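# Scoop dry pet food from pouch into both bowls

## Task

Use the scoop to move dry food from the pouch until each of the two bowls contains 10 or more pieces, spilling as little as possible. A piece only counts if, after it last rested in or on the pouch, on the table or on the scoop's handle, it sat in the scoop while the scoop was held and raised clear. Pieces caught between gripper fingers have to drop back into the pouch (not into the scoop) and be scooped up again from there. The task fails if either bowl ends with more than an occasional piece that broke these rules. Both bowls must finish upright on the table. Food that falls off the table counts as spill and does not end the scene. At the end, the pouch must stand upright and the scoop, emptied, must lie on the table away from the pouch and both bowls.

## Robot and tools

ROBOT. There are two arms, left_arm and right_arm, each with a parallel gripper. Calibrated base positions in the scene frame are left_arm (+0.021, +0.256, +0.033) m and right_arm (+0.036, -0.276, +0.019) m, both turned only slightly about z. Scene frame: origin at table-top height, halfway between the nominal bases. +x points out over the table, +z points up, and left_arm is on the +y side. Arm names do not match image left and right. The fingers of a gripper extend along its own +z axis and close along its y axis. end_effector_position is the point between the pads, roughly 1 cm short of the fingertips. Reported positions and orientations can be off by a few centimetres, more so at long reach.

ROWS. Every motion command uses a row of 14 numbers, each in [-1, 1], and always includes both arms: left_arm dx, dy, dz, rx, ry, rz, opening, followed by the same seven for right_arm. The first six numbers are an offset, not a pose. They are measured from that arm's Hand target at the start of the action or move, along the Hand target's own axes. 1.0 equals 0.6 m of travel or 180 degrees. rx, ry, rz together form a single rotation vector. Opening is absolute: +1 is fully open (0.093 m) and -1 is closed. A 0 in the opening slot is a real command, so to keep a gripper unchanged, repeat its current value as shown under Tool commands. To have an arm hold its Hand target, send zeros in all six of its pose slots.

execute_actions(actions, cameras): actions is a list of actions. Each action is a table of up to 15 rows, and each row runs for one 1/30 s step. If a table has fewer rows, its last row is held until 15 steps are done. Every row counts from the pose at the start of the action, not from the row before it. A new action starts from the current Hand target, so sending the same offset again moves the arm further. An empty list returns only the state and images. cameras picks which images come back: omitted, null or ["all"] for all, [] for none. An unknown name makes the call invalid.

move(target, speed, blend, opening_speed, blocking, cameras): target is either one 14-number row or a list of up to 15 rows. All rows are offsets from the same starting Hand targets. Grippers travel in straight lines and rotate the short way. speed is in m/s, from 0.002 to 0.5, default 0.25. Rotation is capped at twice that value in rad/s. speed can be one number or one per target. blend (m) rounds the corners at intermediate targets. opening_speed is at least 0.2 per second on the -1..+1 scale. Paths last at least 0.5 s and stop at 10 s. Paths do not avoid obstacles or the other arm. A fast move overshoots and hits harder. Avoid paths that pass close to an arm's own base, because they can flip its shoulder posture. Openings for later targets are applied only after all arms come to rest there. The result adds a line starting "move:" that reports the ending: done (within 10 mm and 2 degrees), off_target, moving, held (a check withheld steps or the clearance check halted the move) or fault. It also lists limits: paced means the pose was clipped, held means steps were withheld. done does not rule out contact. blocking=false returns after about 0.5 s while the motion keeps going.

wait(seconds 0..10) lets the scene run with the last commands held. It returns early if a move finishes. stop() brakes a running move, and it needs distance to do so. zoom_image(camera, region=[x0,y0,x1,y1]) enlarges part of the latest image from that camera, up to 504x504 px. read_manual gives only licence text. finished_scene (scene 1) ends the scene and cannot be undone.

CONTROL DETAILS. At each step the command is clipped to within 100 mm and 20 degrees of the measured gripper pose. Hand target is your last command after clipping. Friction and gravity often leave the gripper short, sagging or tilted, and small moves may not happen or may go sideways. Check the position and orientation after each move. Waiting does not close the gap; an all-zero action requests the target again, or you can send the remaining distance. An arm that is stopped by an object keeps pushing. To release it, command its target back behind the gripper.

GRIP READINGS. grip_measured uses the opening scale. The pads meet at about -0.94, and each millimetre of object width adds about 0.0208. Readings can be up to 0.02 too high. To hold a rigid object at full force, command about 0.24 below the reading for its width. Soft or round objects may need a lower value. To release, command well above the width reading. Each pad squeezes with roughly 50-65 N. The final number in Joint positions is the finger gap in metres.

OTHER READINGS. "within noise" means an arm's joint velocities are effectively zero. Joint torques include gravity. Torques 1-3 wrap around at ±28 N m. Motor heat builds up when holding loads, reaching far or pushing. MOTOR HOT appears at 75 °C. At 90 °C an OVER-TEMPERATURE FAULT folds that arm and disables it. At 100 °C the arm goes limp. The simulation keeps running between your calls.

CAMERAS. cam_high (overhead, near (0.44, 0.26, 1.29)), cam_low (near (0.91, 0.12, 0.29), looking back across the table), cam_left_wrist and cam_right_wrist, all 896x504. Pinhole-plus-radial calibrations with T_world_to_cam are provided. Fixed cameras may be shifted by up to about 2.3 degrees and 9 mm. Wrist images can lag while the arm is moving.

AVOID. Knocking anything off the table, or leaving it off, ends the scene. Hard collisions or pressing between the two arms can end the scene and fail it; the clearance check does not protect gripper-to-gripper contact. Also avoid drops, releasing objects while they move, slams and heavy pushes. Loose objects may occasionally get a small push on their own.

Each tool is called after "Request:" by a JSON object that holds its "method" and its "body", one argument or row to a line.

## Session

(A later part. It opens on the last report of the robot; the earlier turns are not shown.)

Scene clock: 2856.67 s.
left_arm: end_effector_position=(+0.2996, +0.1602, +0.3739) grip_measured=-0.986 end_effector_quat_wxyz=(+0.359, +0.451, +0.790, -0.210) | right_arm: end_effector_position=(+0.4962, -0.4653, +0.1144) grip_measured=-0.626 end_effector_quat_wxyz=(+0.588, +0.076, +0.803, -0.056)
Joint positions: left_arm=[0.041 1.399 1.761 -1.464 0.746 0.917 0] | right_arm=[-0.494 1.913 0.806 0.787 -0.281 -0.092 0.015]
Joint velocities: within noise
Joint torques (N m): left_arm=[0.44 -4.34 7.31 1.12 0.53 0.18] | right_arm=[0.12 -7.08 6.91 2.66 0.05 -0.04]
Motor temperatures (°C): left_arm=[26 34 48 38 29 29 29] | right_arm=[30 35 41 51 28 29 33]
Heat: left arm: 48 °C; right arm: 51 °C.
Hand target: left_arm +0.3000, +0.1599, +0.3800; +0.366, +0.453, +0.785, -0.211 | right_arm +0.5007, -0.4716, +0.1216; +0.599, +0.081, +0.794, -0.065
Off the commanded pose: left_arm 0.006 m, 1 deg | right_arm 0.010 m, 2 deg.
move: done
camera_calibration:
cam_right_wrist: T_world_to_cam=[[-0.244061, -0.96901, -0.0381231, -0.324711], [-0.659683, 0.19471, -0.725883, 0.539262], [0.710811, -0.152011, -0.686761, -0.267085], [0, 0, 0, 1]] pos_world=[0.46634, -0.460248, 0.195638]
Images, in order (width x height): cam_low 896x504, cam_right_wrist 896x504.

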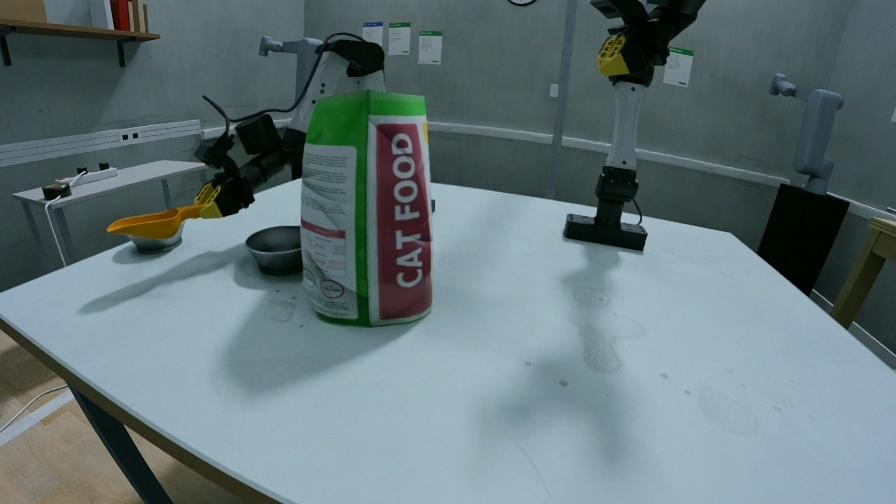

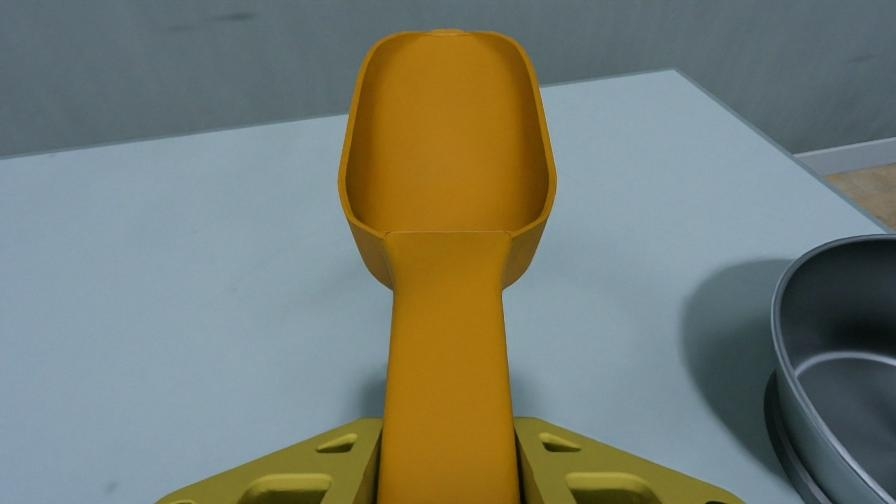

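Request:
{"method": "move", "body": {
  "target": [
    [0.0,0,0,0,0,0,-1,0.1155,0,0.0331,0,-0.01,0,-1],
    [0.0,0,0,0,0,0,-1,0.1355,0,0.0389,0,-0.01,0,-1]
  ],
  "speed": [0.1,0.03],
  "cameras": ["cam_low","cam_right_wrist"]
}}

Request:
{"method": "zoom_image", "body": {
  "camera": "cam_low",
  "region": [60, 180, 340, 340]
}}

Scene clock: 2866.33 s.
left_arm: end_effector_position=(+0.2996, +0.1602, +0.3739) grip_measured=-0.986 end_effector_quat_wxyz=(+0.359, +0.451, +0.790, -0.210) | right_arm: end_effector_position=(+0.5022, -0.4685, +0.0403) grip_measured=-0.626 end_effector_quat_wxyz=(+0.611, +0.072, +0.786, -0.063)
Joint positions: left_arm=[0.041 1.399 1.761 -1.464 0.746 0.917 0] | right_arm=[-0.494 2.253 0.799 1.195 -0.281 -0.084 0.015]
Joint velocities: within noise
Joint torques (N m): left_arm=[0.47 -4.36 7.34 1.12 0.53 0.18] | right_arm=[-0.08 -7.42 3.85 2.62 0.02 -0.06]
Motor temperatures (°C): left_arm=[26 34 48 38 29 29 29] | right_arm=[30 36 41 51 28 29 33]
Heat: left arm: 48 °C; right arm: 51 °C.
Hand target: left_arm +0.3000, +0.1599, +0.3800; +0.366, +0.453, +0.785, -0.211 | right_arm +0.5007, -0.4720, +0.0369; +0.612, +0.080, +0.784, -0.066
Off the commanded pose: left_arm 0.006 m, 1 deg | right_arm 0.005 m, 1 deg.
move: done
camera_calibration:
cam_right_wrist: T_world_to_cam=[[-0.244183, -0.969229, -0.03115, -0.32945], [-0.618231, 0.180342, -0.765028, 0.464017], [0.747105, -0.167549, -0.643243, -0.349984], [0, 0, 0, 1]] pos_world=[0.467898, -0.461633, 0.119598]
Images, in order (width x height): cam_low 896x504, cam_right_wrist 896x504.

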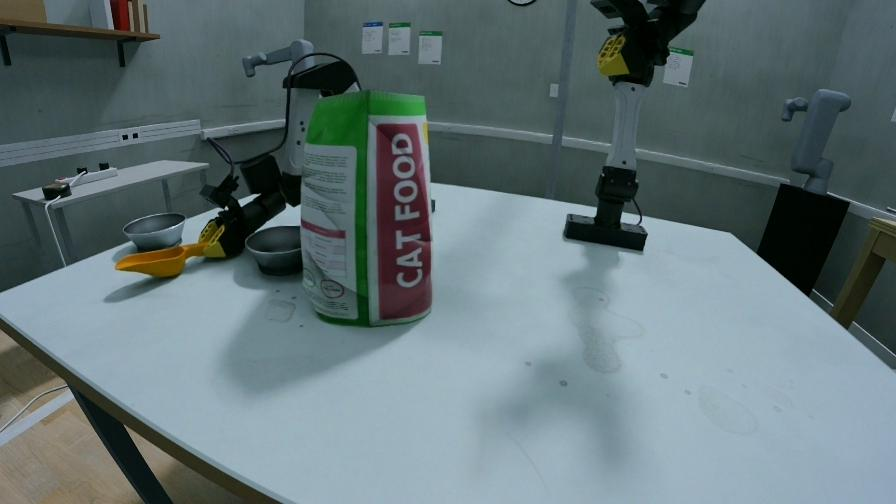

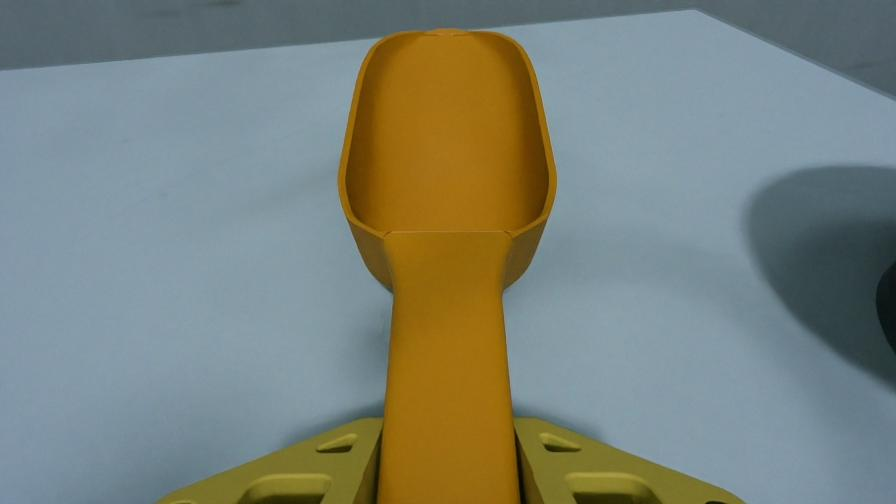

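Scaled by 1.800 from the camera's 896x504 image, which has a finer 1280x720 frame.

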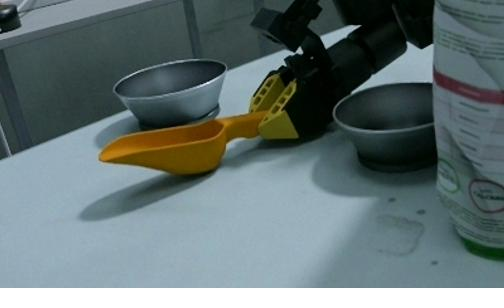

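Request:
{"method": "move", "body": {
  "target": [0.0,0,0,0,0,0,-1,0,0,0,0,0,0,0.0],
  "opening_speed": 0.5,
  "cameras": ["cam_right_wrist"]
}}

Scene clock: 2908.70 s.
left_arm: end_effector_position=(+0.2996, +0.1602, +0.3739) grip_measured=-0.986 end_effector_quat_wxyz=(+0.359, +0.451, +0.790, -0.210) | right_arm: end_effector_position=(+0.5025, -0.4686, +0.0415) grip_measured=-0.002 end_effector_quat_wxyz=(+0.613, +0.072, +0.784, -0.063)
Joint positions: left_arm=[0.041 1.399 1.761 -1.464 0.746 0.917 0] | right_arm=[-0.494 2.254 0.799 1.201 -0.281 -0.084 0.045]
Joint velocities: within noise
Joint torques (N m): left_arm=[0.43 -4.38 7.32 1.13 0.53 0.19] | right_arm=[-0.1 -7.43 3.86 2.57 0.03 -0.04]
Motor temperatures (°C): left_arm=[26 33 48 38 29 29 29] | right_arm=[30 40 39 53 28 29 33]
Heat: left arm: 48 °C; right arm: 53 °C.
Hand target: left_arm +0.3000, +0.1599, +0.3800; +0.366, +0.453, +0.785, -0.211 | right_arm +0.5007, -0.4720, +0.0368; +0.612, +0.079, +0.784, -0.066
Off the commanded pose: left_arm 0.006 m, 1 deg | right_arm 0.006 m, 1 deg.
move: done
camera_calibration:
cam_right_wrist: T_world_to_cam=[[-0.244116, -0.969277, -0.0301707, -0.329587], [-0.614277, 0.178632, -0.768605, 0.46251], [0.750381, -0.169096, -0.639011, -0.351998], [0, 0, 0, 1]] pos_world=[0.467784, -0.461601, 0.120613]
Images, in order (width x height): cam_right_wrist 896x504.

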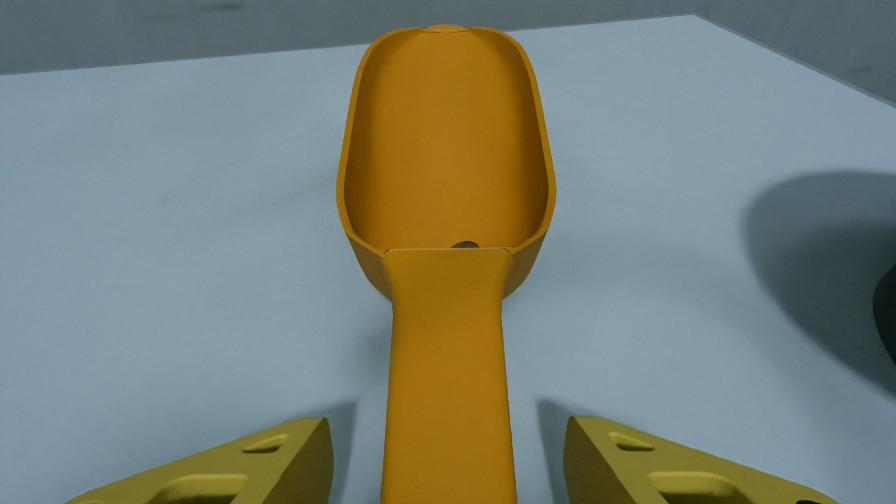

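Request:
{"method": "move", "body": {
  "target": [0.0,0,0,0,0,0,-1,0.0065,0,0.0016,0,0.2,0,0.0],
  "speed": 0.1,
  "cameras": ["cam_low","cam_right_wrist"]
}}

Request:
{"method": "zoom_image", "body": {
  "camera": "cam_low",
  "region": [60, 180, 340, 340]
}}

Scene clock: 2920.97 s.
left_arm: end_effector_position=(+0.2996, +0.1602, +0.3739) grip_measured=-0.986 end_effector_quat_wxyz=(+0.359, +0.451, +0.790, -0.210) | right_arm: end_effector_position=(+0.4968, -0.4712, +0.0270) grip_measured=-0.002 end_effector_quat_wxyz=(+0.342, +0.100, +0.934, -0.031)
Joint positions: left_arm=[0.041 1.399 1.761 -1.464 0.746 0.917 0] | right_arm=[-0.466 2.069 1.188 -0.006 -0.167 -0.185 0.045]
Joint velocities: within noise
Joint torques (N m): left_arm=[0.44 -4.36 7.31 1.13 0.53 0.19] | right_arm=[1.01 -9.52 8.29 1.56 0.06 -0.18]
Motor temperatures (°C): left_arm=[26 33 48 37 29 29 29] | right_arm=[30 41 39 53 28 29 32]
Heat: left arm: 48 °C; right arm: 53 °C.
Hand target: left_arm +0.3000, +0.1599, +0.3800; +0.366, +0.453, +0.785, -0.211 | right_arm +0.5007, -0.4721, +0.0328; +0.339, +0.096, +0.935, -0.038
Off the commanded pose: left_arm 0.006 m, 1 deg | right_arm 0.007 m, 1 deg.
move: done
camera_calibration:
cam_right_wrist: T_world_to_cam=[[-0.274121, -0.961625, -0.0116212, -0.315903], [-0.931109, 0.268407, -0.246968, 0.633967], [0.24061, -0.0568786, -0.968954, -0.0423824], [0, 0, 0, 1]] pos_world=[0.513895, -0.476352, 0.111832]
Images, in order (width x height): cam_low 896x504, cam_right_wrist 896x504.

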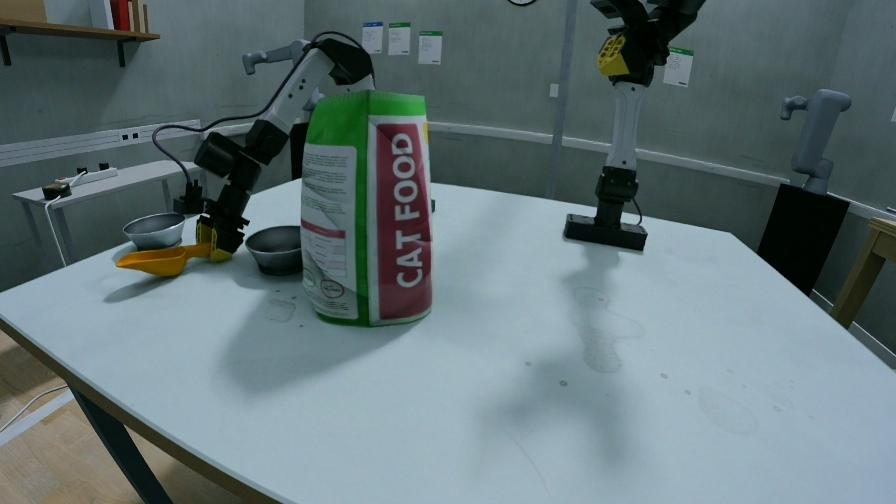

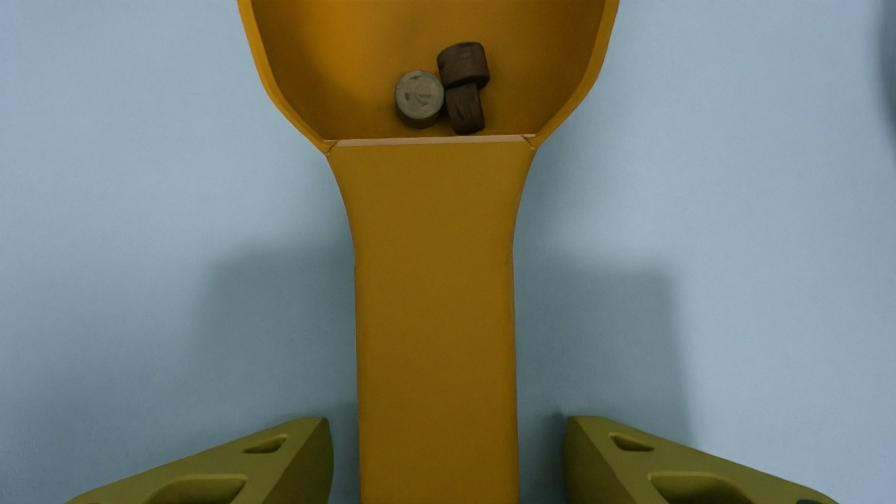

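Scaled by 1.800 from the camera's 896x504 image, which has a finer 1280x720 frame.

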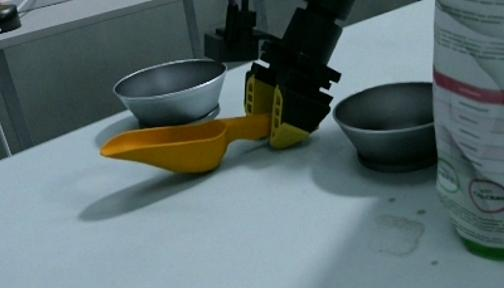

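Request:
{"method": "move", "body": {
  "target": [0.0,0,0,0,0,0,-1,-0.0064,0,-0.0075,0,0.0,0,0.0],
  "speed": 0.05,
  "cameras": []
}}

Request:
{"method": "move", "body": {
  "target": [0.0,0,0,0,0,0,-1,0,0,0,0,0.0,0,-1],
  "opening_speed": 0.6,
  "cameras": ["cam_low","cam_right_wrist"]
}}

Request:
{"method": "zoom_image", "body": {
  "camera": "cam_low",
  "region": [60, 180, 340, 340]
}}

Scene clock: 2930.57 s.
left_arm: end_effector_position=(+0.2996, +0.1602, +0.3739) grip_measured=-0.986 end_effector_quat_wxyz=(+0.359, +0.451, +0.790, -0.210) | right_arm: end_effector_position=(+0.4958, -0.4709, +0.0271) grip_measured=-0.002 end_effector_quat_wxyz=(+0.335, +0.100, +0.936, -0.029)
Joint positions: left_arm=[0.041 1.399 1.761 -1.464 0.746 0.917 0] | right_arm=[-0.466 2.069 1.199 -0.031 -0.165 -0.186 0.045]
Joint velocities: within noise
Joint torques (N m): left_arm=[0.43 -4.36 7.3 1.13 0.53 0.19] | right_arm=[1.02 -10.48 7.98 1.58 0.05 -0.17]
Motor temperatures (°C): left_arm=[26 33 48 37 29 29 29] | right_arm=[30 44 40 51 28 29 32]
Heat: left arm: 48 °C; right arm: 51 °C.
Hand target: left_arm +0.3000, +0.1599, +0.3800; +0.366, +0.453, +0.785, -0.211 | right_arm +0.5007, -0.4721, +0.0387; +0.339, +0.096, +0.935, -0.038
Off the commanded pose: left_arm 0.006 m, 1 deg | right_arm 0.013 m, 1 deg.
move: off_target (right_arm)
No camera images: "cameras" was empty.

Scene clock: 2932.43 s.
left_arm: end_effector_position=(+0.2996, +0.1602, +0.3739) grip_measured=-0.986 end_effector_quat_wxyz=(+0.359, +0.451, +0.790, -0.210) | right_arm: end_effector_position=(+0.4950, -0.4722, +0.0267) grip_measured=-0.618 end_effector_quat_wxyz=(+0.333, +0.102, +0.937, -0.033)
Joint positions: left_arm=[0.041 1.399 1.761 -1.464 0.746 0.917 0] | right_arm=[-0.466 2.069 1.199 -0.032 -0.156 -0.186 0.016]
Joint velocities: within noise
Joint torques (N m): left_arm=[0.44 -4.37 7.31 1.13 0.53 0.19] | right_arm=[0.99 -10.48 8.1 1.58 -0.05 -0.17]
Motor temperatures (°C): left_arm=[26 33 48 37 29 29 29] | right_arm=[30 44 40 51 28 29 32]
Heat: left arm: 48 °C; right arm: 51 °C.
Hand target: left_arm +0.3000, +0.1599, +0.3800; +0.366, +0.453, +0.785, -0.211 | right_arm +0.5007, -0.4721, +0.0387; +0.339, +0.096, +0.935, -0.038
Off the commanded pose: left_arm 0.006 m, 1 deg | right_arm 0.013 m, 1 deg.
move: off_target (right_arm)
camera_calibration:
cam_right_wrist: T_world_to_cam=[[-0.279897, -0.960012, -0.00589878, -0.313929], [-0.933667, 0.273636, -0.231062, 0.635867], [0.223436, -0.0591661, -0.972921, -0.0348306], [0, 0, 0, 1]] pos_world=[0.513603, -0.477433, 0.111186]
Images, in order (width x height): cam_low 896x504, cam_right_wrist 896x504.

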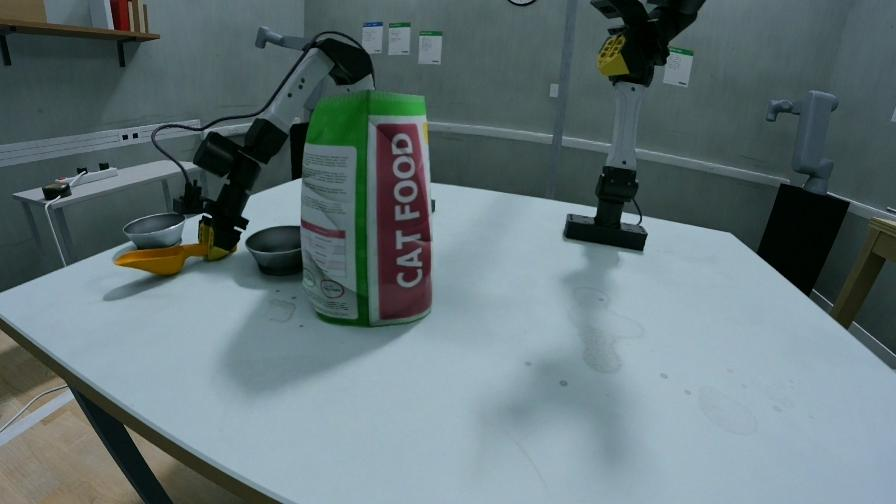

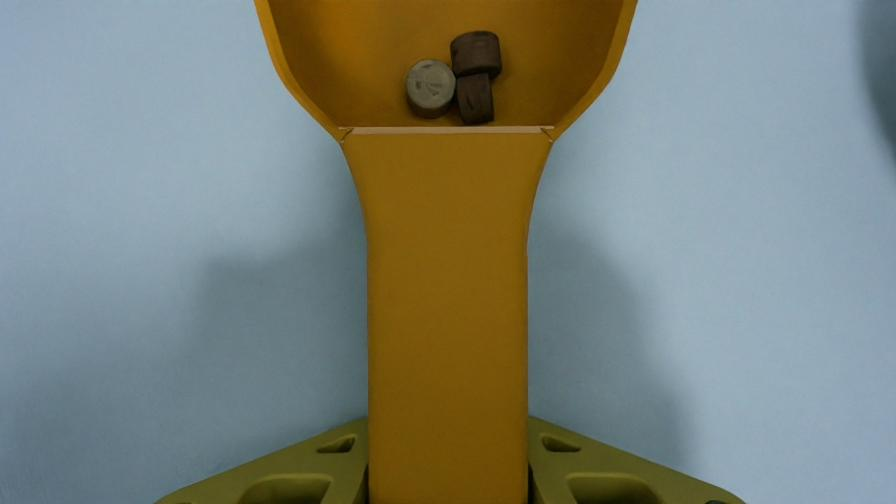

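Scaled by 1.800 from the camera's 896x504 image, which has a finer 1280x720 frame.

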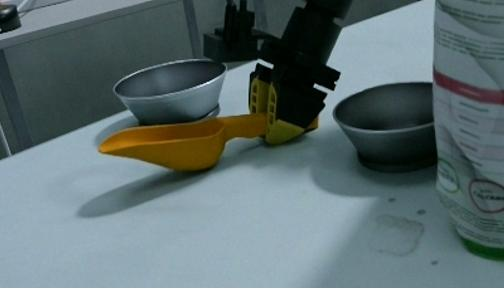

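Request:
{"method": "move", "body": {
  "target": [0.0,0,0,0,0,0,-1,-0.0857,0,-0.1021,0,0.0,0,-1],
  "speed": 0.08,
  "cameras": ["cam_low","cam_right_wrist"]
}}

Request:
{"method": "zoom_image", "body": {
  "camera": "cam_low",
  "region": [60, 140, 340, 300]
}}

Scene clock: 2941.70 s.
left_arm: end_effector_position=(+0.2996, +0.1602, +0.3739) grip_measured=-0.986 end_effector_quat_wxyz=(+0.359, +0.451, +0.790, -0.210) | right_arm: end_effector_position=(+0.4922, -0.4708, +0.0924) grip_measured=-0.625 end_effector_quat_wxyz=(+0.314, +0.104, +0.943, -0.026)
Joint positions: left_arm=[0.041 1.399 1.761 -1.464 0.746 0.917 0] | right_arm=[-0.466 1.956 1.353 -0.342 -0.156 -0.186 0.015]
Joint velocities: within noise
Joint torques (N m): left_arm=[0.43 -4.37 7.31 1.13 0.53 0.18] | right_arm=[1.11 -11.7 9.11 1.7 -0.04 -0.16]
Motor temperatures (°C): left_arm=[26 33 48 37 29 29 29] | right_arm=[30 46 41 50 28 29 32]
Heat: left arm: 48 °C; right arm: 50 °C.
Hand target: left_arm +0.3000, +0.1599, +0.3800; +0.366, +0.453, +0.785, -0.211 | right_arm +0.5009, -0.4717, +0.1187; +0.339, +0.096, +0.935, -0.038
Off the commanded pose: left_arm 0.006 m, 1 deg | right_arm 0.028 m, 3 deg.
move: off_target (right_arm)
camera_calibration:
cam_right_wrist: T_world_to_cam=[[-0.280265, -0.959831, -0.0132567, -0.312051], [-0.941738, 0.277604, -0.189907, 0.65006], [0.185959, -0.0407398, -0.981713, 0.0577634], [0, 0, 0, 1]] pos_world=[0.513988, -0.477622, 0.176021]
Images, in order (width x height): cam_low 896x504, cam_right_wrist 896x504.

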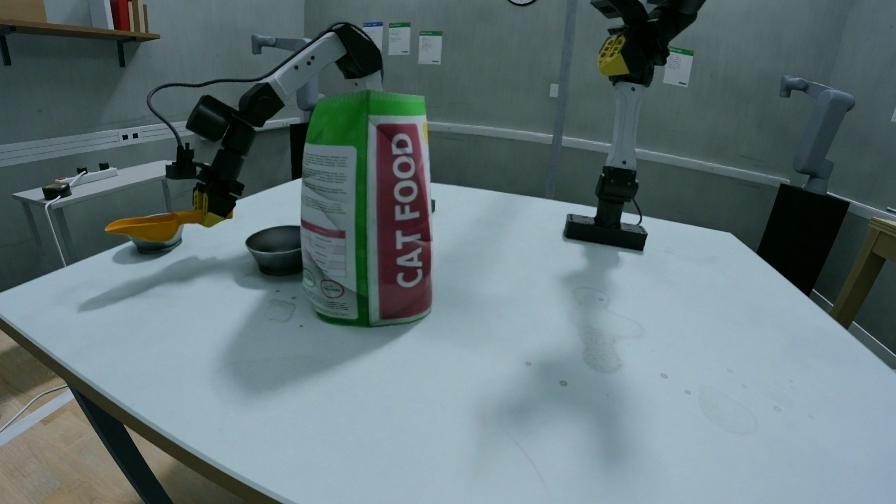

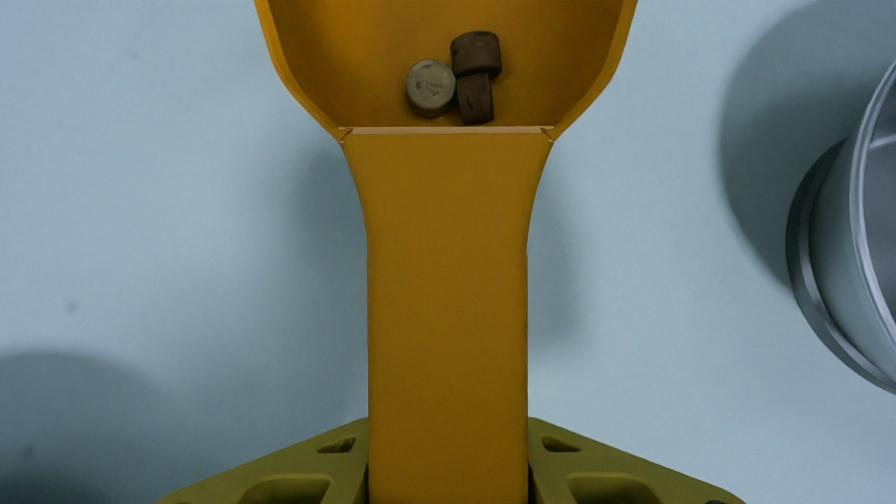

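Scaled by 1.800 from the camera's 896x504 image, which has a finer 1280x720 frame.

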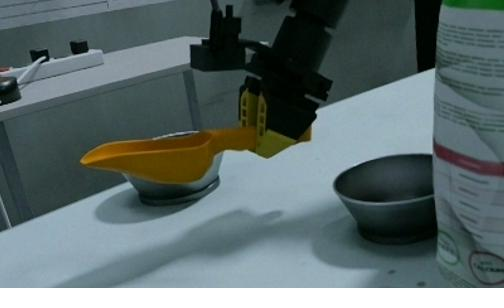

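Request:
{"method": "move", "body": {
  "target": [0.0,0,0,0,0,0,-1,0.079,0,0.0942,0,-0.02,0,-1],
  "speed": 0.06,
  "cameras": ["cam_low"]
}}

Request:
{"method": "zoom_image", "body": {
  "camera": "cam_low",
  "region": [60, 180, 340, 340]
}}

Scene clock: 2998.57 s.
left_arm: end_effector_position=(+0.2996, +0.1602, +0.3739) grip_measured=-0.986 end_effector_quat_wxyz=(+0.359, +0.451, +0.790, -0.210) | right_arm: end_effector_position=(+0.5000, -0.4747, +0.0507) grip_measured=-0.625 end_effector_quat_wxyz=(+0.367, +0.097, +0.924, -0.045)
Joint positions: left_arm=[0.041 1.399 1.761 -1.464 0.746 0.917 0] | right_arm=[-0.466 2.016 1.174 0.015 -0.156 -0.186 0.015]
Joint velocities: within noise
Joint torques (N m): left_arm=[0.44 -4.38 7.3 1.12 0.53 0.19] | right_arm=[0.57 -8.25 5.19 2.12 -0.18 -0.11]
Motor temperatures (°C): left_arm=[26 33 48 37 29 29 29] | right_arm=[30 53 44 48 28 29 33]
Heat: left arm: 48 °C; right arm: 53 °C.
Hand target: left_arm +0.3000, +0.1599, +0.3800; +0.366, +0.453, +0.785, -0.211 | right_arm +0.5008, -0.4721, +0.0450; +0.368, +0.095, +0.924, -0.041
Off the commanded pose: left_arm 0.006 m, 1 deg | right_arm 0.006 m, 1 deg.
move: done
Images, in order (width x height): cam_low 896x504.

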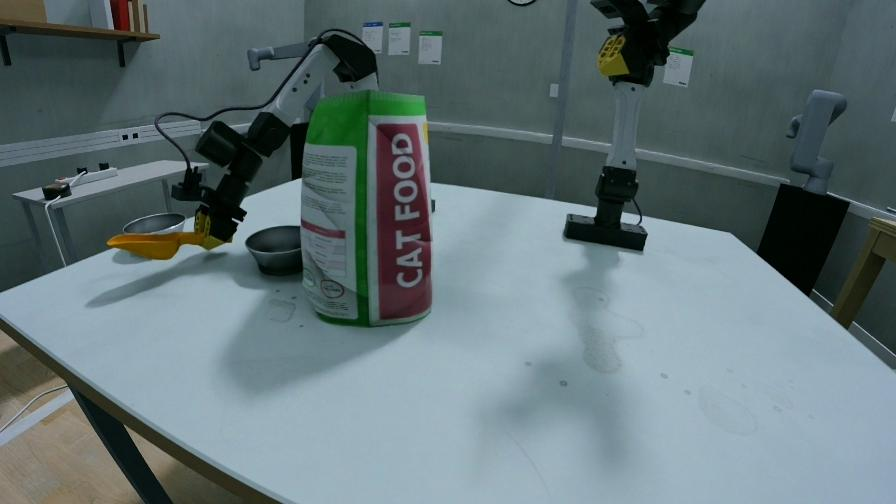

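Scaled by 1.800 from the camera's 896x504 image, which has a finer 1280x720 frame.

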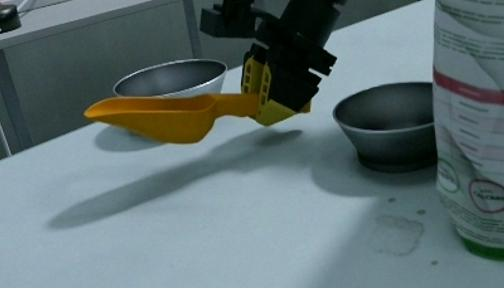

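Request:
{"method": "move", "body": {
  "target": [0,0,0,0,0,0,-1,0.0324,0,0.0336,0,0.0222,0,-1],
  "speed": 0.08,
  "cameras": ["cam_high","cam_low"]
}}

Scene clock: 3034.40 s.
left_arm: end_effector_position=(+0.2996, +0.1602, +0.3739) grip_measured=-0.986 end_effector_quat_wxyz=(+0.359, +0.451, +0.790, -0.210) | right_arm: end_effector_position=(+0.4983, -0.4738, +0.0274) grip_measured=-0.625 end_effector_quat_wxyz=(+0.347, +0.100, +0.932, -0.038)
Joint positions: left_arm=[0.041 1.399 1.761 -1.464 0.746 0.917 0] | right_arm=[-0.466 2.072 1.183 0.017 -0.156 -0.186 0.015]
Joint velocities: within noise
Joint torques (N m): left_arm=[0.43 -4.37 7.3 1.13 0.53 0.19] | right_arm=[0.98 -6.93 7.6 1.77 -0.03 -0.18]
Motor temperatures (°C): left_arm=[26 33 48 37 29 29 29] | right_arm=[30 47 42 50 28 29 33]
Heat: left arm: 48 °C; right arm: 50 °C.
Hand target: left_arm +0.3000, +0.1599, +0.3800; +0.366, +0.453, +0.785, -0.211 | right_arm +0.5006, -0.4722, +0.0170; +0.336, +0.096, +0.936, -0.038
Off the commanded pose: left_arm 0.006 m, 1 deg | right_arm 0.011 m, 1 deg.
move: off_target (right_arm)
Images, in order (width x height): cam_high 896x504, cam_low 896x504.

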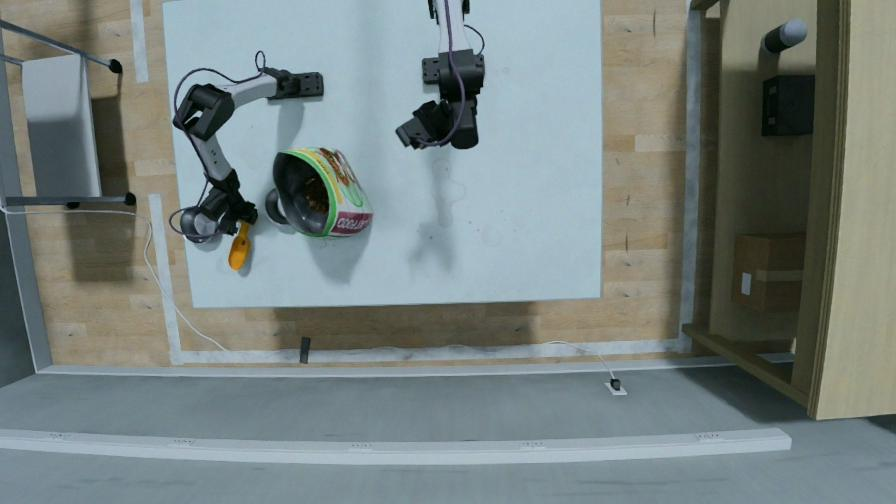

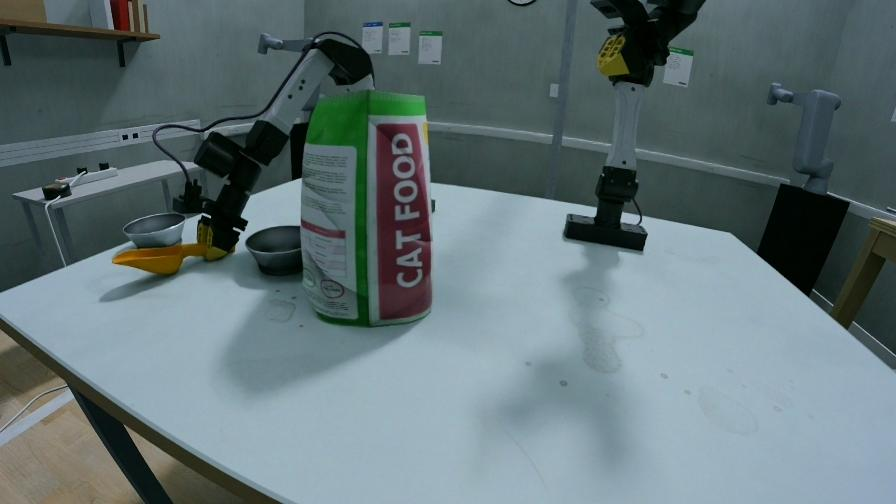

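Request:
{"method": "move", "body": {
  "target": [0,0,0,0,0,0,-1,0,0,0,0,0,0,-0.1],
  "opening_speed": 0.5,
  "cameras": ["cam_right_wrist"]
}}

Request:
{"method": "zoom_image", "body": {
  "camera": "cam_right_wrist",
  "region": [200, 50, 700, 500]
}}

Scene clock: 3040.80 s.
left_arm: end_effector_position=(+0.2996, +0.1602, +0.3739) grip_measured=-0.986 end_effector_quat_wxyz=(+0.359, +0.451, +0.790, -0.210) | right_arm: end_effector_position=(+0.4984, -0.4694, +0.0255) grip_measured=-0.103 end_effector_quat_wxyz=(+0.344, +0.097, +0.934, -0.034)
Joint positions: left_arm=[0.041 1.399 1.761 -1.464 0.746 0.917 0] | right_arm=[-0.459 2.074 1.183 0.009 -0.16 -0.186 0.04]
Joint velocities: within noise
Joint torques (N m): left_arm=[0.44 -4.34 7.3 1.12 0.54 0.19] | right_arm=[0.39 -7.08 7.61 1.83 0.01 -0.18]
Motor temperatures (°C): left_arm=[26 33 48 37 29 29 29] | right_arm=[30 47 41 49 28 29 33]
Heat: left arm: 48 °C; right arm: 49 °C.
Hand target: left_arm +0.3000, +0.1599, +0.3800; +0.366, +0.453, +0.785, -0.211 | right_arm +0.5006, -0.4723, +0.0171; +0.336, +0.096, +0.936, -0.038
Off the commanded pose: left_arm 0.006 m, 1 deg | right_arm 0.009 m, 1 deg.
move: done
camera_calibration:
cam_right_wrist: T_world_to_cam=[[-0.2706, -0.96268, -0.00480071, -0.316147], [-0.931204, 0.263011, -0.252359, 0.632314], [0.244204, -0.063818, -0.967622, -0.0492436], [0, 0, 0, 1]] pos_world=[0.515289, -0.473797, 0.110403]
Images, in order (width x height): cam_right_wrist 896x504.

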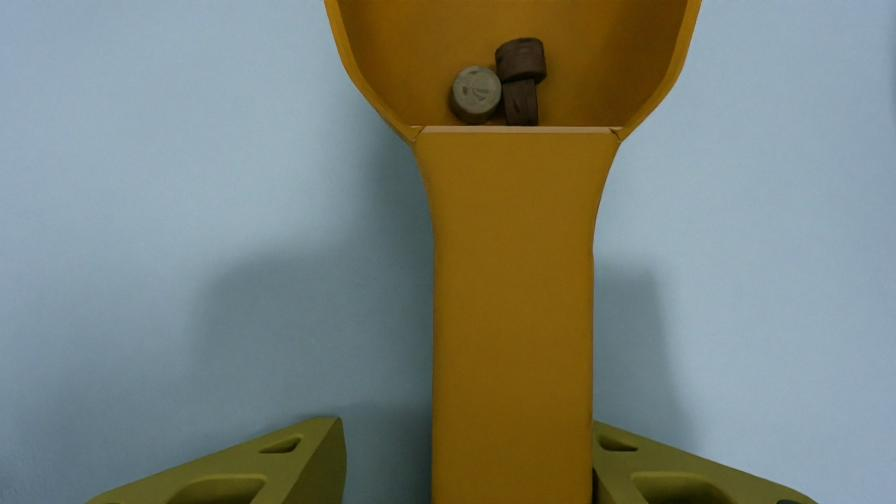

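Scaled by 1.008 from the camera's 896x504 image, which has a finer 1280x720 frame.

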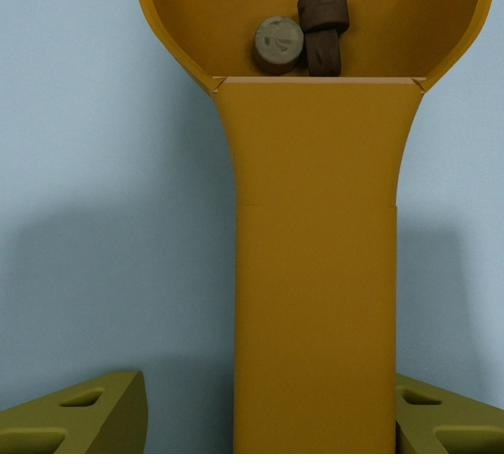

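Request:
{"method": "move", "body": {
  "target": [0,0,0,0,0,0,-1,-0.0205,0,-0.0219,0,-0.165,0,-0.1],
  "speed": 0.15,
  "cameras": ["cam_right_wrist","cam_low"]
}}

Request:
{"method": "zoom_image", "body": {
  "camera": "cam_low",
  "region": [60, 180, 340, 340]
}}

Scene clock: 3055.13 s.
left_arm: end_effector_position=(+0.2996, +0.1602, +0.3739) grip_measured=-0.986 end_effector_quat_wxyz=(+0.359, +0.451, +0.790, -0.210) | right_arm: end_effector_position=(+0.5058, -0.4728, +0.0435) grip_measured=-0.102 end_effector_quat_wxyz=(+0.568, +0.080, +0.816, -0.069)
Joint positions: left_arm=[0.041 1.399 1.761 -1.464 0.746 0.917 0] | right_arm=[-0.485 2.167 0.842 0.963 -0.242 -0.113 0.04]
Joint velocities: within noise
Joint torques (N m): left_arm=[0.44 -4.34 7.32 1.13 0.53 0.19] | right_arm=[-0.38 -7.43 3.56 2.5 -0.21 -0.04]
Motor temperatures (°C): left_arm=[26 33 48 37 29 29 29] | right_arm=[30 46 41 49 28 29 32]
Heat: left arm: 48 °C; right arm: 49 °C.
Hand target: left_arm +0.3000, +0.1599, +0.3800; +0.366, +0.453, +0.785, -0.211 | right_arm +0.5017, -0.4723, +0.0351; +0.565, +0.083, +0.819, -0.061
Off the commanded pose: left_arm 0.006 m, 1 deg | right_arm 0.009 m, 1 deg.
move: done
camera_calibration:
cam_right_wrist: T_world_to_cam=[[-0.266543, -0.963722, -0.0139685, -0.319546], [-0.68936, 0.20075, -0.696048, 0.512145], [0.673601, -0.175898, -0.717859, -0.314861], [0, 0, 0, 1]] pos_world=[0.47997, -0.46615, 0.125988]
Images, in order (width x height): cam_low 896x504, cam_right_wrist 896x504.

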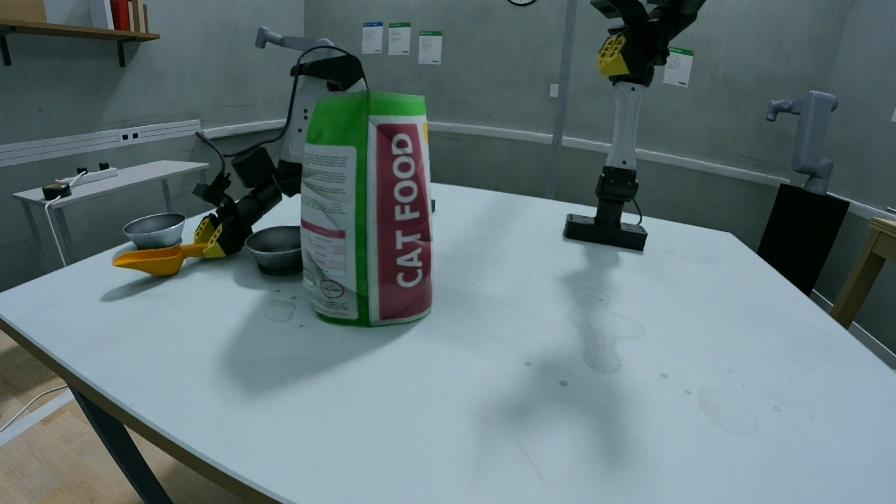

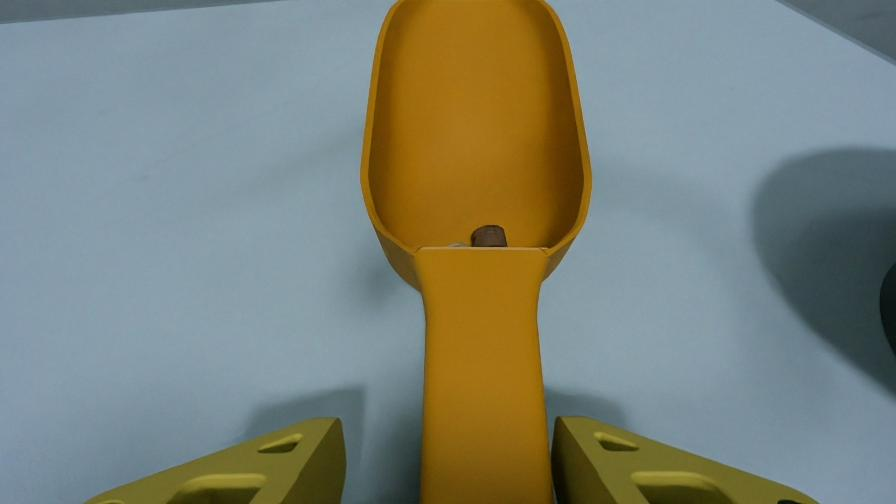

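Scaled by 1.800 from the camera's 896x504 image, which has a finer 1280x720 frame.

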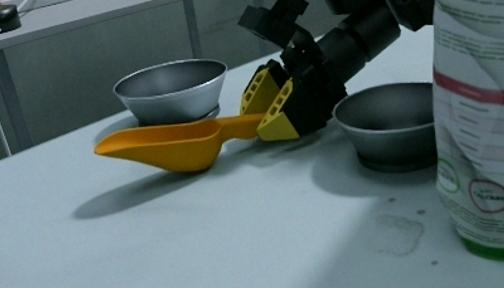

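Request:
{"method": "move", "body": {
  "target": [0,0,0,0,0,0,-1,0,0,0,0,0,0,-1],
  "opening_speed": 0.6,
  "cameras": ["cam_right_wrist","cam_low"]
}}

Request:
{"method": "zoom_image", "body": {
  "camera": "cam_low",
  "region": [60, 180, 340, 340]
}}

Scene clock: 3063.20 s.
left_arm: end_effector_position=(+0.2996, +0.1602, +0.3739) grip_measured=-0.986 end_effector_quat_wxyz=(+0.359, +0.451, +0.790, -0.210) | right_arm: end_effector_position=(+0.5059, -0.4728, +0.0438) grip_measured=-0.619 end_effector_quat_wxyz=(+0.569, +0.080, +0.816, -0.069)
Joint positions: left_arm=[0.041 1.399 1.761 -1.464 0.746 0.917 0] | right_arm=[-0.485 2.167 0.842 0.964 -0.243 -0.113 0.016]
Joint velocities: within noise
Joint torques (N m): left_arm=[0.43 -4.38 7.31 1.13 0.53 0.19] | right_arm=[-0.32 -7.39 3.55 2.52 -0.21 -0.03]
Motor temperatures (°C): left_arm=[26 33 48 37 29 29 29] | right_arm=[30 46 41 49 28 29 32]
Heat: left arm: 48 °C; right arm: 49 °C.
Hand target: left_arm +0.3000, +0.1599, +0.3800; +0.366, +0.453, +0.785, -0.211 | right_arm +0.5017, -0.4723, +0.0350; +0.565, +0.083, +0.819, -0.061
Off the commanded pose: left_arm 0.006 m, 1 deg | right_arm 0.010 m, 1 deg.
move: done
camera_calibration:
cam_right_wrist: T_world_to_cam=[[-0.26609, -0.963836, -0.0147132, -0.319685], [-0.688548, 0.200728, -0.696858, 0.512009], [0.67461, -0.175296, -0.717059, -0.314996], [0, 0, 0, 1]] pos_world=[0.479977, -0.466116, 0.126223]
Images, in order (width x height): cam_low 896x504, cam_right_wrist 896x504.

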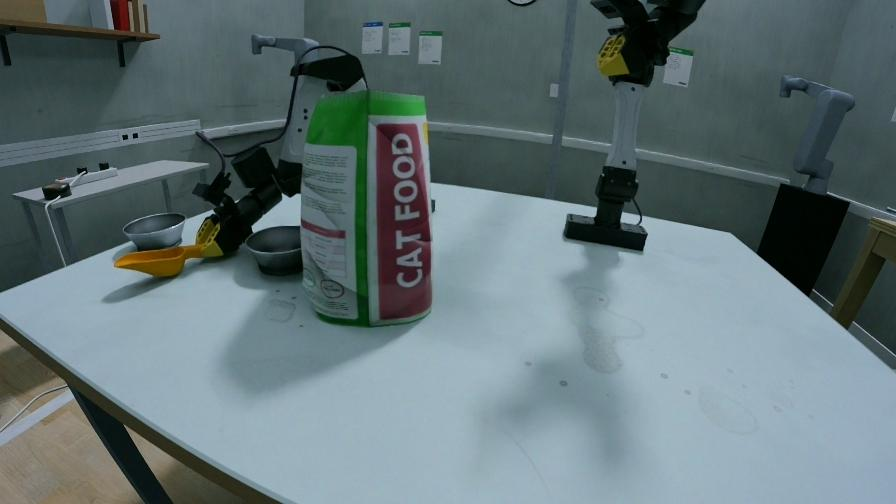

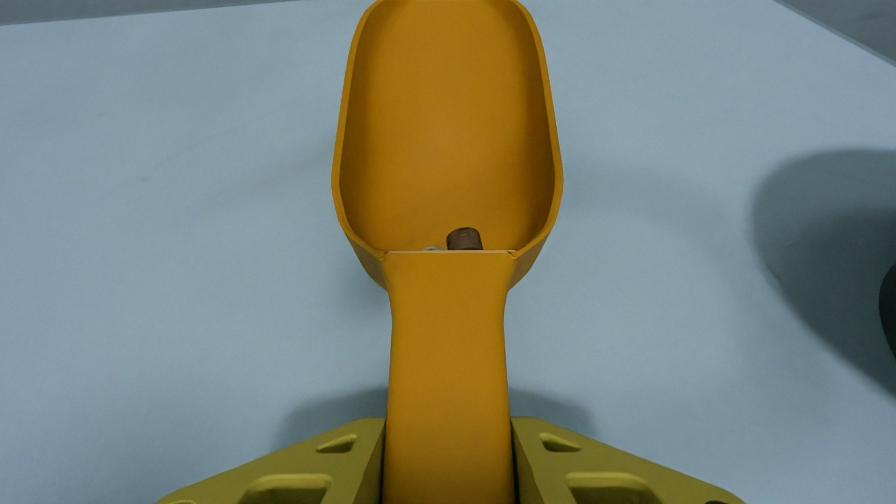

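Scaled by 1.800 from the camera's 896x504 image, which has a finer 1280x720 frame.

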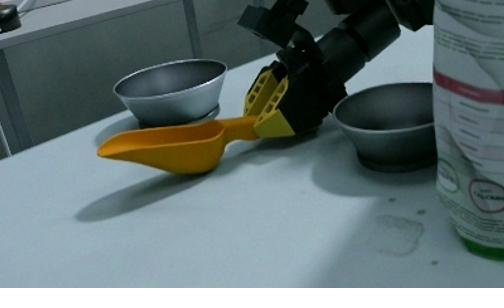

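Request:
{"method": "move", "body": {
  "target": [
    [0,0,0,0,0,0,-1,-0.1558,0,-0.0592,0,0,0,-1],
    [0,0,0,0,0,0,-1,-0.2358,0.0134,-0.3872,0,-0.0267,0,-1]
  ],
  "blend": 0.03,
  "speed": 0.15,
  "cameras": ["cam_right_wrist"]
}}

Request:
{"method": "move", "body": {
  "target": [0,0,0,0,0,0,-1,-0.2678,0.2895,-0.0911,-0.0929,0,-0.0266,-1],
  "speed": 0.15,
  "cameras": ["cam_right_wrist"]
}}

Scene clock: 3079.17 s.
left_arm: end_effector_position=(+0.2996, +0.1602, +0.3739) grip_measured=-0.986 end_effector_quat_wxyz=(+0.359, +0.451, +0.790, -0.210) | right_arm: end_effector_position=(+0.3420, -0.4305, +0.2507) grip_measured=-0.626 end_effector_quat_wxyz=(+0.598, +0.086, +0.794, -0.067)
Joint positions: left_arm=[0.041 1.399 1.761 -1.464 0.746 0.917 0] | right_arm=[-0.688 0.964 0.608 0.046 -0.442 -0.14 0.015]
Joint velocities: within noise
Joint torques (N m): left_arm=[0.42 -4.37 7.3 1.13 0.53 0.18] | right_arm=[-0.34 -2.65 6.75 2.35 -0.27 -0.2]
Motor temperatures (°C): left_arm=[26 32 48 37 29 29 29] | right_arm=[30 45 40 49 28 29 32]
Heat: left arm: 48 °C; right arm: 49 °C.
Hand target: left_arm +0.3000, +0.1599, +0.3800; +0.366, +0.453, +0.785, -0.211 | right_arm +0.3401, -0.4289, +0.2496; +0.599, +0.081, +0.794, -0.065
Off the commanded pose: left_arm 0.006 m, 1 deg | right_arm 0.003 m, 1 deg.
move: done
camera_calibration:
cam_right_wrist: T_world_to_cam=[[-0.27044, -0.962044, -0.0365105, -0.311803], [-0.635117, 0.206782, -0.744223, 0.531055], [0.723525, -0.178079, -0.666933, -0.0791116], [0, 0, 0, 1]] pos_world=[0.310197, -0.423869, 0.331077]
Images, in order (width x height): cam_right_wrist 896x504.

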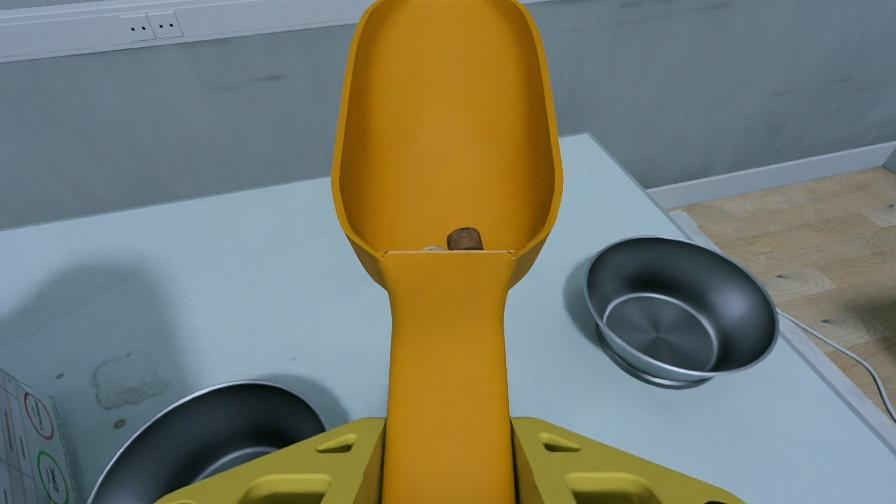

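Scene clock: 3081.57 s.
left_arm: end_effector_position=(+0.2996, +0.1602, +0.3739) grip_measured=-0.986 end_effector_quat_wxyz=(+0.359, +0.451, +0.790, -0.210) | right_arm: end_effector_position=(+0.3679, -0.2560, +0.4058) grip_measured=-0.626 end_effector_quat_wxyz=(+0.591, -0.045, +0.805, +0.029)
Joint positions: left_arm=[0.041 1.399 1.761 -1.464 0.746 0.917 0] | right_arm=[0.008 1.017 1.282 -0.572 -0.083 -0.033 0.015]
Joint velocities: within noise
Joint torques (N m): left_arm=[0.44 -4.38 7.3 1.13 0.53 0.19] | right_arm=[0.96 -1.44 9.55 2.45 0.13 -0.04]
Motor temperatures (°C): left_arm=[26 32 48 37 29 29 29] | right_arm=[30 45 41 50 28 29 32]
Heat: left arm: 48 °C; right arm: 50 °C.
Hand target: left_arm +0.3000, +0.1599, +0.3800; +0.366, +0.453, +0.785, -0.211 | right_arm +0.3679, -0.2562, +0.4181; +0.601, -0.040, +0.798, +0.027
Off the commanded pose: left_arm 0.006 m, 1 deg | right_arm 0.012 m, 2 deg.
move: off_target (right_arm)
camera_calibration:
cam_right_wrist: T_world_to_cam=[[0.048796, -0.9983, -0.0318898, -0.259896], [-0.686267, -0.0103119, -0.727277, 0.583201], [0.725712, 0.0573732, -0.685603, 0.103717], [0, 0, 0, 1]] pos_world=[0.337645, -0.25939, 0.486969]
Images, in order (width x height): cam_right_wrist 896x504.

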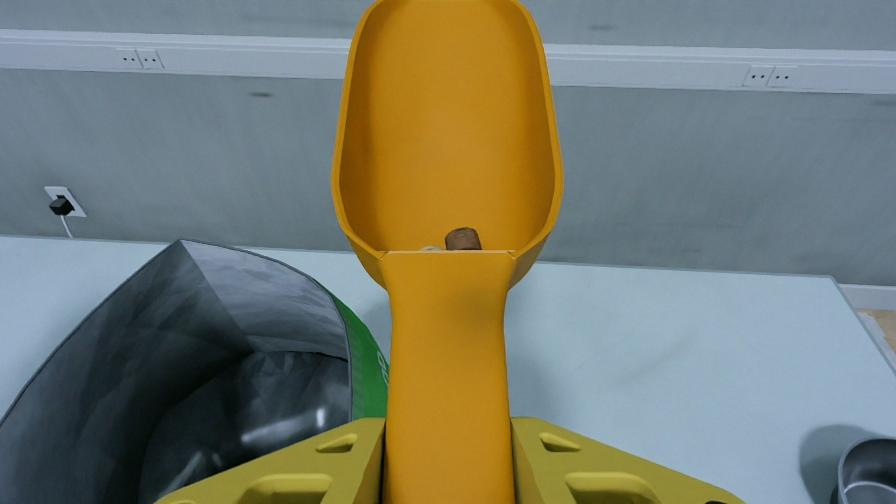

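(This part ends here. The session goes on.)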